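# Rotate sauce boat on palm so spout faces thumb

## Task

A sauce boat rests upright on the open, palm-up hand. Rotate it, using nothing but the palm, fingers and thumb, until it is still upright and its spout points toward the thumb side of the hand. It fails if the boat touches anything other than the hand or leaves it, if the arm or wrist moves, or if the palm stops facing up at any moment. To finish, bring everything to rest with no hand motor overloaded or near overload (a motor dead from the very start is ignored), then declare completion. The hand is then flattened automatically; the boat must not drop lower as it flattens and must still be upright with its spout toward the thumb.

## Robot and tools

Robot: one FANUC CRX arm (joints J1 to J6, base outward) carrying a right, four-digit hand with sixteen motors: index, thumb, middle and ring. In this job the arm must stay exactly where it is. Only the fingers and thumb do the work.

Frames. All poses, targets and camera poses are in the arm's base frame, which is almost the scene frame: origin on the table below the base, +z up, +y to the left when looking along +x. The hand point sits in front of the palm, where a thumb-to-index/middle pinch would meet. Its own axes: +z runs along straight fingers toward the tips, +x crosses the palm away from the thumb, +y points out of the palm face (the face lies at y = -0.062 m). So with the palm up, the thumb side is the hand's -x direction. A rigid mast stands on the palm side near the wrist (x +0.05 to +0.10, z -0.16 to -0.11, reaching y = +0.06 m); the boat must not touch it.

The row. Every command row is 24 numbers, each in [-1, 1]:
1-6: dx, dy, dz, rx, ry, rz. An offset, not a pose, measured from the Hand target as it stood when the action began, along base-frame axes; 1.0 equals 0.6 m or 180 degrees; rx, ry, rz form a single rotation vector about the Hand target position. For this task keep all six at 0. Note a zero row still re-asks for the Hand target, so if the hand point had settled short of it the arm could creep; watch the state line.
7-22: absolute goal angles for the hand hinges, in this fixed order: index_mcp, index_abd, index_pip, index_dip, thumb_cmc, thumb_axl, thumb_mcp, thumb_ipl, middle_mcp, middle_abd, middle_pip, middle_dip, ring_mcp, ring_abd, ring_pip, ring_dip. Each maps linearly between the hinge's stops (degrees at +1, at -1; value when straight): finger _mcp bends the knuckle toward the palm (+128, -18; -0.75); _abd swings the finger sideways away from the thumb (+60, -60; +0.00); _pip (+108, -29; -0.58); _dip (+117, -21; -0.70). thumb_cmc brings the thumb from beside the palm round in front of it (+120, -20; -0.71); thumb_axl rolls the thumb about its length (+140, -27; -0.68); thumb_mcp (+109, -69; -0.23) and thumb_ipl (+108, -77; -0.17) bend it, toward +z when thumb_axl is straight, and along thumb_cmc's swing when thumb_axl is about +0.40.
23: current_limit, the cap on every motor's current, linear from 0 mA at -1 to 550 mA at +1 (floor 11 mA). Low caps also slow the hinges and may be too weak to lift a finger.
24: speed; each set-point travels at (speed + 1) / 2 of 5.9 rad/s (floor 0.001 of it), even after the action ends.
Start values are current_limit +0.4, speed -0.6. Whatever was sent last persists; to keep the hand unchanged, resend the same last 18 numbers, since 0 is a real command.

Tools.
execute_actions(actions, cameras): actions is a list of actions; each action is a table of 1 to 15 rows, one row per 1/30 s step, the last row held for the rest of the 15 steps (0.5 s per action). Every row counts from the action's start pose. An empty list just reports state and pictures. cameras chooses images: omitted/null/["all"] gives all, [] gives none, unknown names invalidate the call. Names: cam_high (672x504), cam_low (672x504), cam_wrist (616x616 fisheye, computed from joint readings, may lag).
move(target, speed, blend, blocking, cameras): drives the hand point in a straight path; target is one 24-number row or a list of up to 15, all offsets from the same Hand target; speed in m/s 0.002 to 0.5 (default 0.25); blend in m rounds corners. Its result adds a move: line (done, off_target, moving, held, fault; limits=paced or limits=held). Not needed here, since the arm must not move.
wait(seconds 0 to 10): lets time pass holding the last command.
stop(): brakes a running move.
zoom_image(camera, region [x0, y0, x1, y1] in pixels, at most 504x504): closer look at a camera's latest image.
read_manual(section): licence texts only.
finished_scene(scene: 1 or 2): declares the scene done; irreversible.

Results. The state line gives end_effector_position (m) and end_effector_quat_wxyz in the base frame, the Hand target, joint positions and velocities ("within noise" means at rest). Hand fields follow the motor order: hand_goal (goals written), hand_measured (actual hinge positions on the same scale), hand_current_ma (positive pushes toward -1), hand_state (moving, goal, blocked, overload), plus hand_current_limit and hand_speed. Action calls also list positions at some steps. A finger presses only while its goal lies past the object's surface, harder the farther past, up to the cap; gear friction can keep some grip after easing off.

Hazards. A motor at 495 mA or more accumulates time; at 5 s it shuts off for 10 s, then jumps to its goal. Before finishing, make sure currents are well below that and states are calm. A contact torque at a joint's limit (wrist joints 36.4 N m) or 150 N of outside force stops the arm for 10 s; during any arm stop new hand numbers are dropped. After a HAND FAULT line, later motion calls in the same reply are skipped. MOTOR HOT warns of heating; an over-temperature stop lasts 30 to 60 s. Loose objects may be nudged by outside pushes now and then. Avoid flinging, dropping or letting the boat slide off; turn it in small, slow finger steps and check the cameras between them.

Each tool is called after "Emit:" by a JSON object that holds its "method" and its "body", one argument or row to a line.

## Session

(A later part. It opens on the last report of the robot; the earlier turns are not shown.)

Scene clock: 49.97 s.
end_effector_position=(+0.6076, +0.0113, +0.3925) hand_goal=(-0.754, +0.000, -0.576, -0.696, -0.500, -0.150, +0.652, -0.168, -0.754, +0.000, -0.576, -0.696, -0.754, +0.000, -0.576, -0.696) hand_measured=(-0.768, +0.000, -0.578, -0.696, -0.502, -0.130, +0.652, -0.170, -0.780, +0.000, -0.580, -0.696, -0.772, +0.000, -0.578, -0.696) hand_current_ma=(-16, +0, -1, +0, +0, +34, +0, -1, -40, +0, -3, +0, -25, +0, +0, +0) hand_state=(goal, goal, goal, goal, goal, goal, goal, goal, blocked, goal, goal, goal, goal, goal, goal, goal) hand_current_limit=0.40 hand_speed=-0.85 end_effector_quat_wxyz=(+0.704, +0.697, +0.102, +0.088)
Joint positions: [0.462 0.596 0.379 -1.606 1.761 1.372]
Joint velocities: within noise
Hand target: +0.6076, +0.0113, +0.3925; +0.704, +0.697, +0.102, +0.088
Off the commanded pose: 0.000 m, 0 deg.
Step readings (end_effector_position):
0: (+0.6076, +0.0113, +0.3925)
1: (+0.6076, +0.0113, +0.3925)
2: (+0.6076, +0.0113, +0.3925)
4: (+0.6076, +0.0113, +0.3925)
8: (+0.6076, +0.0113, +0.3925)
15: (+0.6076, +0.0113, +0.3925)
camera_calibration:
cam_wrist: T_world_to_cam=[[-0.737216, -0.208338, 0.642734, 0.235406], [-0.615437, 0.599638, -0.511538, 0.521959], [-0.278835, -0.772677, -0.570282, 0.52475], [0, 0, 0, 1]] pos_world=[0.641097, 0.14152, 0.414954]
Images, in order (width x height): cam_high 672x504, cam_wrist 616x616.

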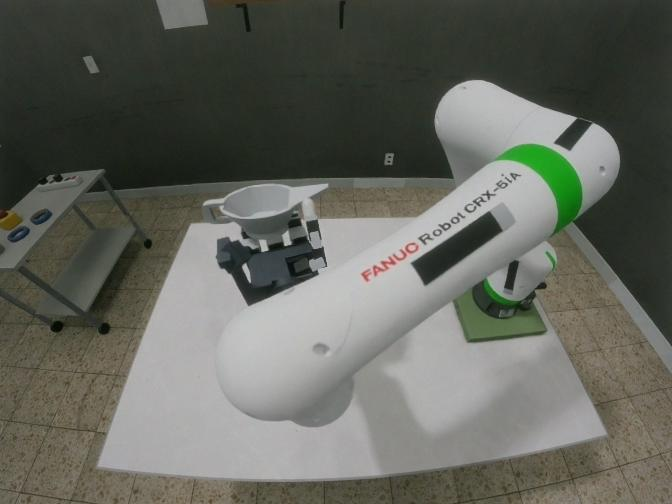

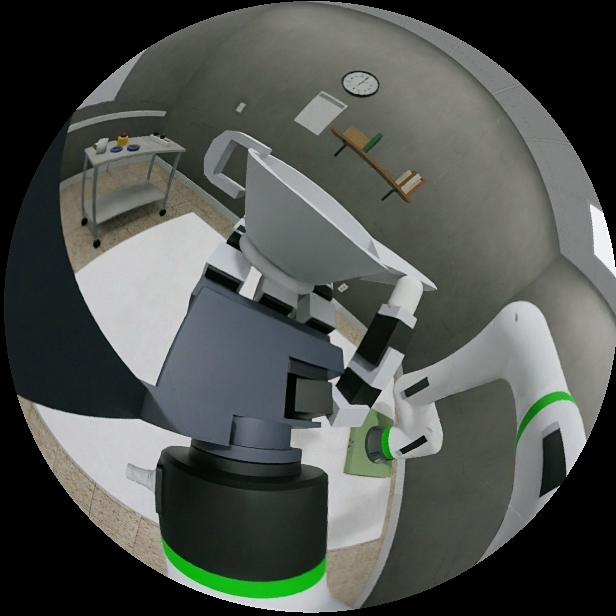

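Emit:
{"method": "execute_actions", "body": {
  "actions": [
    [[0,0,0,0,0,0,-0.754,0,-0.576,-0.696,-0.45,-0.186,0.629,-0.168,-0.754,0,-0.576,-0.696,-0.754,0,-0.576,-0.696,0.4,-0.85]],
    [[0,0,0,0,0,0,-0.754,0,-0.576,-0.696,-0.4,-0.2216,0.607,-0.168,-0.754,0,-0.576,-0.696,-0.754,0,-0.576,-0.696,0.4,-0.85]]
  ],
  "cameras": ["cam_high","cam_wrist"]
}}

Emit:
{"method": "zoom_image", "body": {
  "camera": "cam_high",
  "region": [200, 150, 370, 310]
}}

Emit:
{"method": "zoom_image", "body": {
  "camera": "cam_wrist",
  "region": [170, 130, 510, 430]
}}

Scene clock: 51.67 s.
end_effector_position=(+0.6076, +0.0113, +0.3925) hand_goal=(-0.754, +0.000, -0.576, -0.696, -0.400, -0.222, +0.606, -0.168, -0.754, +0.000, -0.576, -0.696, -0.754, +0.000, -0.576, -0.696) hand_measured=(-0.768, +0.000, -0.578, -0.696, -0.406, -0.216, +0.604, -0.170, -0.780, +0.000, -0.580, -0.696, -0.772, +0.000, -0.578, -0.696) hand_current_ma=(-16, +0, -1, +0, -5, +5, -1, -1, -40, +0, -3, +0, -25, +0, +0, +0) hand_state=(goal, goal, goal, goal, goal, goal, goal, goal, blocked, goal, goal, goal, goal, goal, goal, goal) hand_current_limit=0.40 hand_speed=-0.85 end_effector_quat_wxyz=(+0.704, +0.697, +0.102, +0.088)
Joint positions: [0.462 0.596 0.379 -1.606 1.761 1.372]
Joint velocities: within noise
Hand target: +0.6076, +0.0113, +0.3925; +0.704, +0.697, +0.102, +0.088
Off the commanded pose: 0.000 m, 0 deg.
Step readings (end_effector_position):
0: (+0.6076, +0.0113, +0.3925)
1: (+0.6076, +0.0113, +0.3925)
2: (+0.6076, +0.0113, +0.3925)
4: (+0.6076, +0.0113, +0.3925)
8: (+0.6076, +0.0113, +0.3925)
15: (+0.6076, +0.0113, +0.3925)
16: (+0.6076, +0.0113, +0.3925)
17: (+0.6076, +0.0113, +0.3925)
19: (+0.6076, +0.0113, +0.3925)
23: (+0.6076, +0.0113, +0.3925)
30: (+0.6076, +0.0113, +0.3925)
camera_calibration:
cam_wrist: T_world_to_cam=[[-0.737216, -0.208338, 0.642734, 0.235406], [-0.615437, 0.599638, -0.511538, 0.521959], [-0.278835, -0.772677, -0.570282, 0.52475], [0, 0, 0, 1]] pos_world=[0.641097, 0.14152, 0.414954]
Images, in order (width x height): cam_high 672x504, cam_wrist 616x616.

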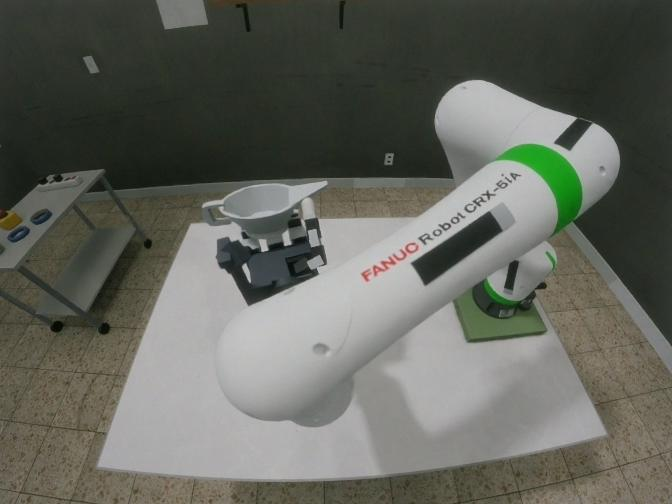

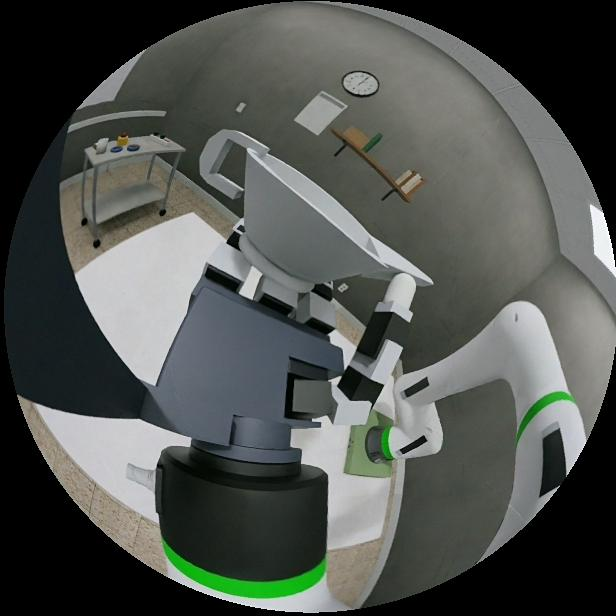

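Scaled by 2.965 from the camera's 672x504 image, which has a finer 960x720 frame.

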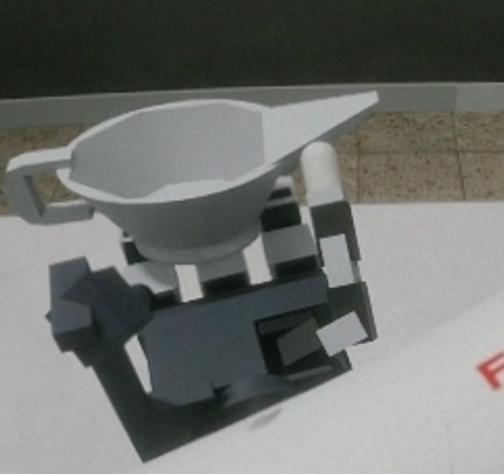

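Scaled by 1.482 from the camera's 616x616 image, which has a finer 880x880 frame.

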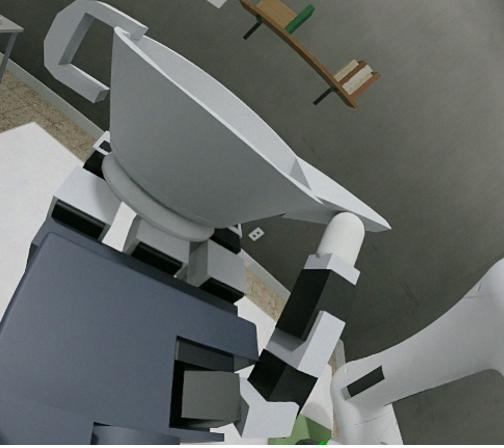

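Emit:
{"method": "execute_actions", "body": {
  "actions": [
    [[0,0,0,0,0,0,-0.754,0,-0.576,-0.696,-0.24,-0.322,0.519,-0.168,-0.754,0,-0.576,-0.696,-0.754,0,-0.576,-0.696,0.4,-0.85]]
  ],
  "cameras": ["cam_high","cam_wrist"]
}}

Emit:
{"method": "zoom_image", "body": {
  "camera": "cam_high",
  "region": [200, 150, 370, 310]
}}

Emit:
{"method": "zoom_image", "body": {
  "camera": "cam_wrist",
  "region": [170, 130, 510, 430]
}}

Scene clock: 56.67 s.
end_effector_position=(+0.6076, +0.0113, +0.3925) hand_goal=(-0.754, +0.000, -0.576, -0.696, -0.240, -0.322, +0.518, -0.168, -0.754, +0.000, -0.576, -0.696, -0.754, +0.000, -0.576, -0.696) hand_measured=(-0.768, +0.000, -0.578, -0.696, -0.258, -0.326, +0.520, -0.170, -0.780, +0.000, -0.580, -0.696, -0.774, +0.000, -0.578, -0.696) hand_current_ma=(-16, +0, -1, +0, -23, -4, +1, -1, -40, +0, -3, +0, -29, +0, +0, +0) hand_state=(goal, goal, goal, goal, goal, goal, goal, goal, blocked, goal, goal, goal, blocked, goal, goal, goal) hand_current_limit=0.40 hand_speed=-0.85 end_effector_quat_wxyz=(+0.704, +0.697, +0.102, +0.088)
Joint positions: [0.462 0.596 0.379 -1.606 1.761 1.372]
Joint velocities: within noise
Hand target: +0.6076, +0.0113, +0.3925; +0.704, +0.697, +0.102, +0.088
Off the commanded pose: 0.000 m, 0 deg.
Step readings (end_effector_position):
0: (+0.6076, +0.0113, +0.3925)
1: (+0.6076, +0.0113, +0.3925)
2: (+0.6076, +0.0113, +0.3925)
4: (+0.6076, +0.0113, +0.3925)
8: (+0.6076, +0.0113, +0.3925)
15: (+0.6076, +0.0113, +0.3925)
camera_calibration:
cam_wrist: T_world_to_cam=[[-0.737217, -0.208338, 0.642733, 0.235407], [-0.615437, 0.599638, -0.511539, 0.521959], [-0.278834, -0.772677, -0.570283, 0.52475], [0, 0, 0, 1]] pos_world=[0.641097, 0.14152, 0.414954]
Images, in order (width x height): cam_high 672x504, cam_wrist 616x616.

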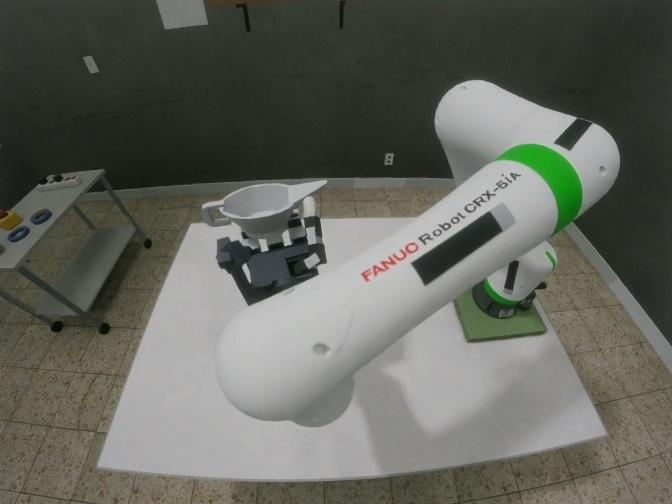

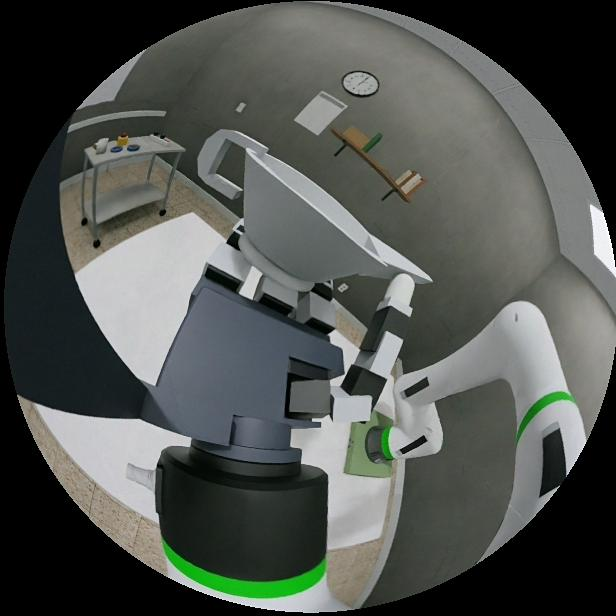

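Scaled by 2.965 from the camera's 672x504 image, which has a finer 960x720 frame.

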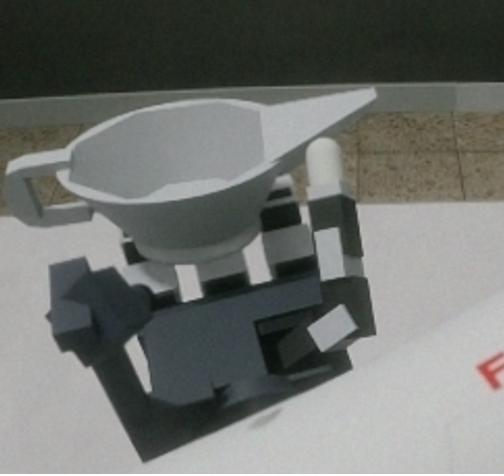

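Scaled by 1.482 from the camera's 616x616 image, which has a finer 880x880 frame.

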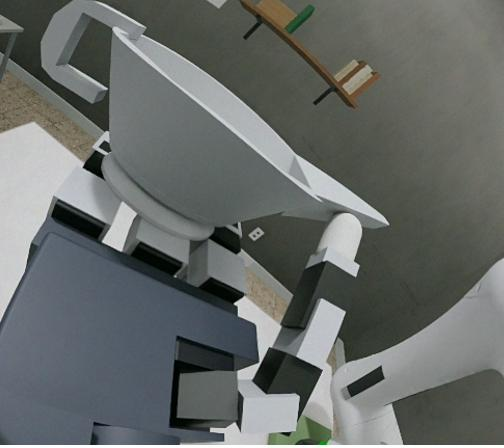

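Emit:
{"method": "execute_actions", "body": {
  "actions": [
    [[0,0,0,0,0,0,-0.754,0,-0.576,-0.696,-0.16,-0.395,0.495,-0.168,-0.754,0,-0.576,-0.696,-0.754,0,-0.576,-0.696,0.4,-0.85]],
    [[0,0,0,0,0,0,-0.754,0,-0.576,-0.696,-0.0929,-0.454,0.474,-0.168,-0.754,0,-0.576,-0.696,-0.754,0,-0.576,-0.696,0.4,-0.85]]
  ],
  "cameras": ["cam_high","cam_wrist"]
}}

Emit:
{"method": "zoom_image", "body": {
  "camera": "cam_high",
  "region": [200, 150, 370, 310]
}}

Emit:
{"method": "zoom_image", "body": {
  "camera": "cam_wrist",
  "region": [170, 130, 510, 430]
}}

Scene clock: 58.43 s.
end_effector_position=(+0.6076, +0.0113, +0.3925) hand_goal=(-0.754, +0.000, -0.576, -0.696, -0.092, -0.454, +0.474, -0.168, -0.754, +0.000, -0.576, -0.696, -0.754, +0.000, -0.576, -0.696) hand_measured=(-0.768, +0.000, -0.578, -0.696, -0.104, -0.454, +0.478, -0.168, -0.780, +0.000, -0.580, -0.696, -0.774, +0.000, -0.578, -0.696) hand_current_ma=(-16, +0, -1, +0, -12, +0, +3, +0, -40, +0, -3, +0, -29, +0, +0, +0) hand_state=(goal, goal, goal, goal, goal, goal, goal, goal, blocked, goal, goal, goal, blocked, goal, goal, goal) hand_current_limit=0.40 hand_speed=-0.85 end_effector_quat_wxyz=(+0.704, +0.697, +0.102, +0.088)
Joint positions: [0.462 0.596 0.379 -1.606 1.761 1.372]
Joint velocities: within noise
Hand target: +0.6076, +0.0113, +0.3925; +0.704, +0.697, +0.102, +0.088
Off the commanded pose: 0.000 m, 0 deg.
Step readings (end_effector_position):
0: (+0.6076, +0.0113, +0.3925)
1: (+0.6076, +0.0113, +0.3925)
2: (+0.6076, +0.0113, +0.3925)
4: (+0.6076, +0.0113, +0.3925)
8: (+0.6076, +0.0113, +0.3925)
15: (+0.6076, +0.0113, +0.3925)
16: (+0.6076, +0.0113, +0.3925)
17: (+0.6076, +0.0113, +0.3925)
19: (+0.6076, +0.0113, +0.3925)
23: (+0.6076, +0.0113, +0.3925)
30: (+0.6076, +0.0113, +0.3925)
camera_calibration:
cam_wrist: T_world_to_cam=[[-0.737217, -0.208338, 0.642733, 0.235406], [-0.615437, 0.599638, -0.511539, 0.521959], [-0.278835, -0.772677, -0.570282, 0.52475], [0, 0, 0, 1]] pos_world=[0.641097, 0.14152, 0.414954]
Images, in order (width x height): cam_high 672x504, cam_wrist 616x616.

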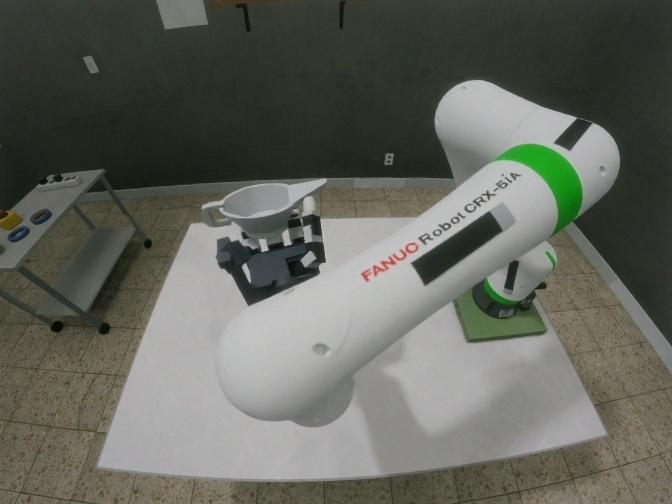

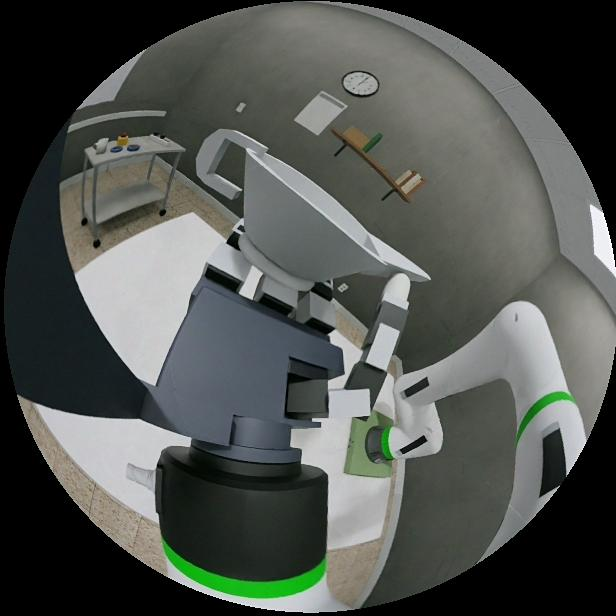

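Scaled by 2.965 from the camera's 672x504 image, which has a finer 960x720 frame.

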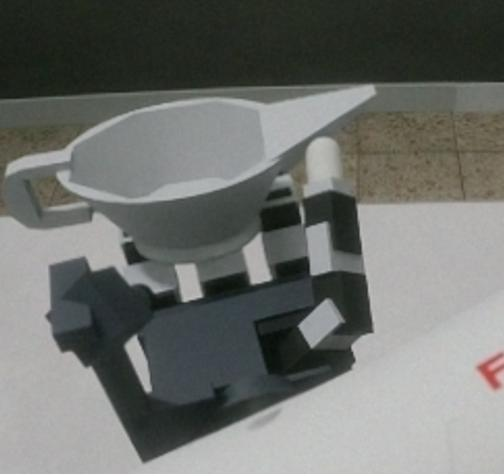

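Scaled by 1.482 from the camera's 616x616 image, which has a finer 880x880 frame.

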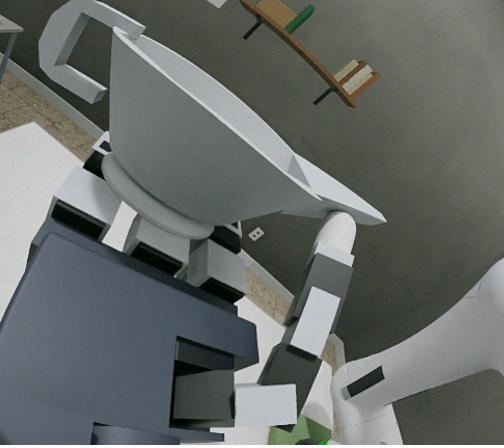

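Emit:
{"method": "execute_actions", "body": {
  "actions": [
    [[0,0,0,0,0,0,-0.754,0,-0.576,-0.696,-0.25,-0.33,0.53,-0.168,-0.754,0,-0.576,-0.696,-0.754,0,-0.576,-0.696,0.4,-0.8]],
    [[0,0,0,0,0,0,-0.754,0,-0.576,-0.696,-0.41,-0.21,0.603,-0.168,-0.754,0,-0.576,-0.696,-0.754,0,-0.576,-0.696,0.4,-0.8]],
    [[0,0,0,0,0,0,-0.754,0,-0.576,-0.696,-0.6,-0.05,0.69,-0.168,-0.754,0,-0.576,-0.696,-0.754,0,-0.576,-0.696,0.4,-0.7]],
    [[0,0,0,0,0,0,-0.754,0,-0.576,-0.696,-0.714,0.1,0.753,-0.168,-0.754,0,-0.576,-0.696,-0.754,0,-0.576,-0.696,0.4,-0.7]]
  ],
  "cameras": ["cam_high","cam_wrist"]
}}

Emit:
{"method": "zoom_image", "body": {
  "camera": "cam_high",
  "region": [200, 150, 370, 310]
}}

Emit:
{"method": "zoom_image", "body": {
  "camera": "cam_wrist",
  "region": [170, 130, 510, 430]
}}

Scene clock: 62.97 s.
end_effector_position=(+0.6076, +0.0113, +0.3925) hand_goal=(-0.754, +0.000, -0.576, -0.696, -0.714, +0.100, +0.752, -0.168, -0.754, +0.000, -0.576, -0.696, -0.754, +0.000, -0.576, -0.696) hand_measured=(-0.768, +0.000, -0.578, -0.696, -0.716, +0.092, +0.750, -0.168, -0.780, +0.000, -0.580, -0.696, -0.774, +0.000, -0.578, -0.696) hand_current_ma=(-16, +0, -1, +0, -1, -10, -2, +0, -40, +0, -3, +0, -29, +0, +0, +0) hand_state=(goal, goal, goal, goal, goal, goal, goal, goal, blocked, goal, goal, goal, blocked, goal, goal, goal) hand_current_limit=0.40 hand_speed=-0.70 end_effector_quat_wxyz=(+0.704, +0.697, +0.102, +0.088)
Joint positions: [0.462 0.596 0.379 -1.606 1.761 1.372]
Joint velocities: within noise
Hand target: +0.6076, +0.0113, +0.3925; +0.704, +0.697, +0.102, +0.088
Off the commanded pose: 0.000 m, 0 deg.
Step readings (end_effector_position):
0: (+0.6076, +0.0113, +0.3925)
1: (+0.6076, +0.0113, +0.3925)
2: (+0.6076, +0.0113, +0.3925)
4: (+0.6076, +0.0113, +0.3925)
8: (+0.6076, +0.0113, +0.3925)
15: (+0.6076, +0.0113, +0.3925)
16: (+0.6076, +0.0113, +0.3925)
17: (+0.6076, +0.0113, +0.3925)
19: (+0.6076, +0.0113, +0.3925)
23: (+0.6076, +0.0113, +0.3925)
30: (+0.6076, +0.0113, +0.3925)
31: (+0.6076, +0.0113, +0.3925)
32: (+0.6076, +0.0113, +0.3925)
34: (+0.6076, +0.0113, +0.3925)
38: (+0.6076, +0.0113, +0.3925)
45: (+0.6076, +0.0113, +0.3925)
46: (+0.6076, +0.0113, +0.3925)
47: (+0.6076, +0.0113, +0.3925)
49: (+0.6076, +0.0113, +0.3925)
53: (+0.6076, +0.0113, +0.3925)
60: (+0.6076, +0.0113, +0.3925)
camera_calibration:
cam_wrist: T_world_to_cam=[[-0.737217, -0.208338, 0.642734, 0.235406], [-0.615437, 0.599639, -0.511538, 0.521959], [-0.278835, -0.772676, -0.570283, 0.52475], [0, 0, 0, 1]] pos_world=[0.641097, 0.14152, 0.414954]
Images, in order (width x height): cam_high 672x504, cam_wrist 616x616.

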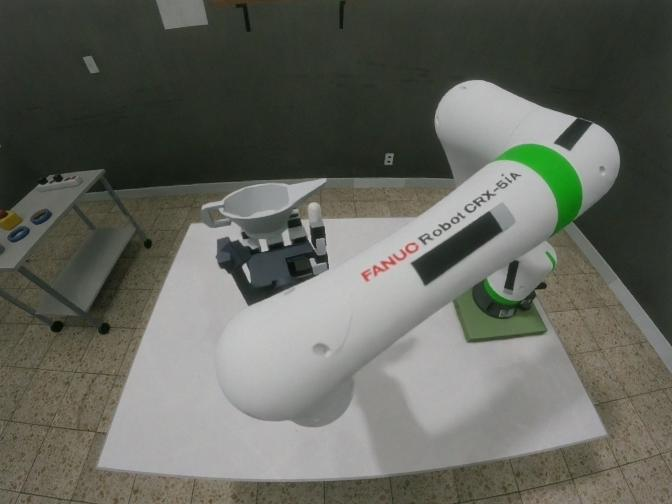

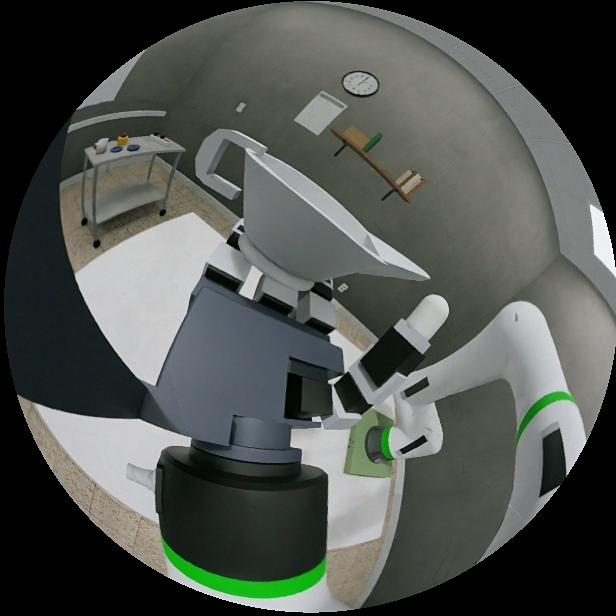

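Scaled by 2.965 from the camera's 672x504 image, which has a finer 960x720 frame.

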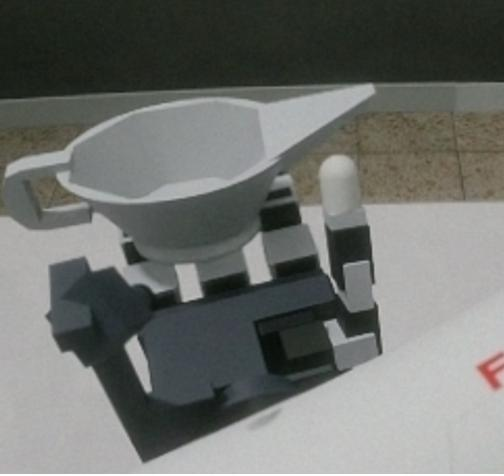

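Scaled by 1.482 from the camera's 616x616 image, which has a finer 880x880 frame.

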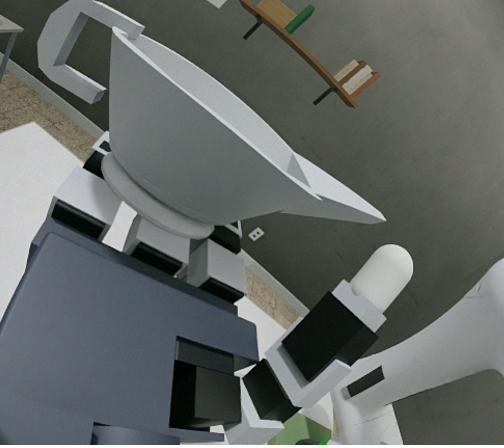

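Emit:
{"method": "execute_actions", "body": {
  "actions": [
    [[0,0,0,0,0,0,-0.754,0,-0.576,-0.696,-0.714,0.1,0.26,-0.168,-0.754,0,-0.576,-0.696,-0.754,0,-0.576,-0.696,0.4,-0.5]],
    [[0,0,0,0,0,0,-0.754,0,-0.576,-0.696,-0.714,-0.3,-0.225,-0.168,-0.754,0,-0.576,-0.696,-0.754,0,-0.576,-0.696,0.4,-0.5]],
    [[0,0,0,0,0,0,-0.754,0,-0.576,-0.696,-0.714,-0.677,-0.225,-0.168,-0.754,0,-0.576,-0.696,-0.754,0,-0.576,-0.696,0.4,-0.5]]
  ],
  "cameras": ["cam_high","cam_wrist"]
}}

Scene clock: 65.20 s.
end_effector_position=(+0.6076, +0.0113, +0.3925) hand_goal=(-0.754, +0.000, -0.576, -0.696, -0.714, -0.678, -0.226, -0.168, -0.754, +0.000, -0.576, -0.696, -0.754, +0.000, -0.576, -0.696) hand_measured=(-0.768, +0.000, -0.578, -0.696, -0.722, -0.676, -0.226, -0.168, -0.780, +0.000, -0.580, -0.696, -0.774, +0.000, -0.578, -0.696) hand_current_ma=(-16, +0, -1, +0, -8, +2, +0, +0, -40, +0, -3, +0, -29, +0, +0, +0) hand_state=(goal, goal, goal, goal, goal, goal, goal, goal, blocked, goal, goal, goal, blocked, goal, goal, goal) hand_current_limit=0.40 hand_speed=-0.50 end_effector_quat_wxyz=(+0.704, +0.697, +0.102, +0.088)
Joint positions: [0.462 0.596 0.379 -1.606 1.761 1.372]
Joint velocities: within noise
Hand target: +0.6076, +0.0113, +0.3925; +0.704, +0.697, +0.102, +0.088
Off the commanded pose: 0.000 m, 0 deg.
Step readings (end_effector_position):
0: (+0.6076, +0.0113, +0.3925)
1: (+0.6076, +0.0113, +0.3925)
2: (+0.6076, +0.0113, +0.3925)
4: (+0.6076, +0.0113, +0.3925)
8: (+0.6076, +0.0113, +0.3925)
15: (+0.6076, +0.0113, +0.3925)
16: (+0.6076, +0.0113, +0.3925)
17: (+0.6076, +0.0113, +0.3925)
19: (+0.6076, +0.0113, +0.3925)
23: (+0.6076, +0.0113, +0.3925)
30: (+0.6076, +0.0113, +0.3925)
31: (+0.6076, +0.0113, +0.3925)
32: (+0.6076, +0.0113, +0.3925)
34: (+0.6076, +0.0113, +0.3925)
38: (+0.6076, +0.0113, +0.3925)
45: (+0.6076, +0.0113, +0.3925)
camera_calibration:
cam_wrist: T_world_to_cam=[[-0.737217, -0.208338, 0.642734, 0.235406], [-0.615437, 0.599639, -0.511538, 0.521958], [-0.278835, -0.772676, -0.570283, 0.52475], [0, 0, 0, 1]] pos_world=[0.641097, 0.14152, 0.414954]
Images, in order (width x height): cam_high 672x504, cam_wrist 616x616.

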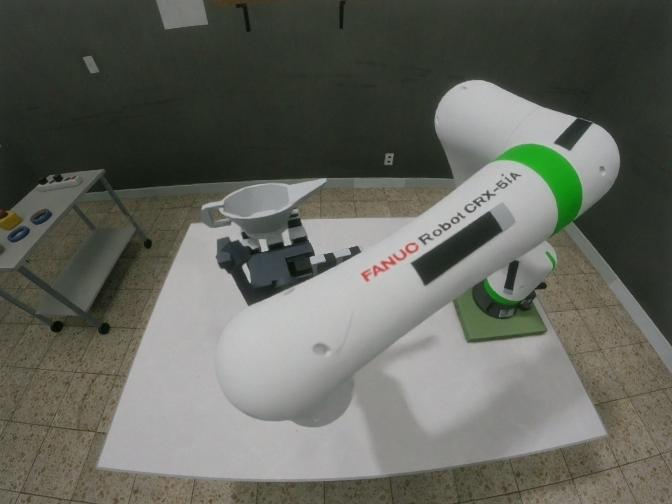

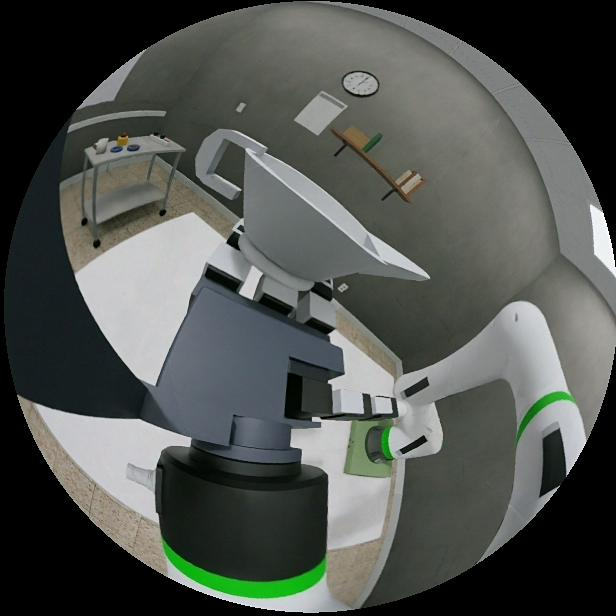

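Emit:
{"method": "finished_scene", "body": {
  "scene": 1
}}

The scene is finished: the task was done.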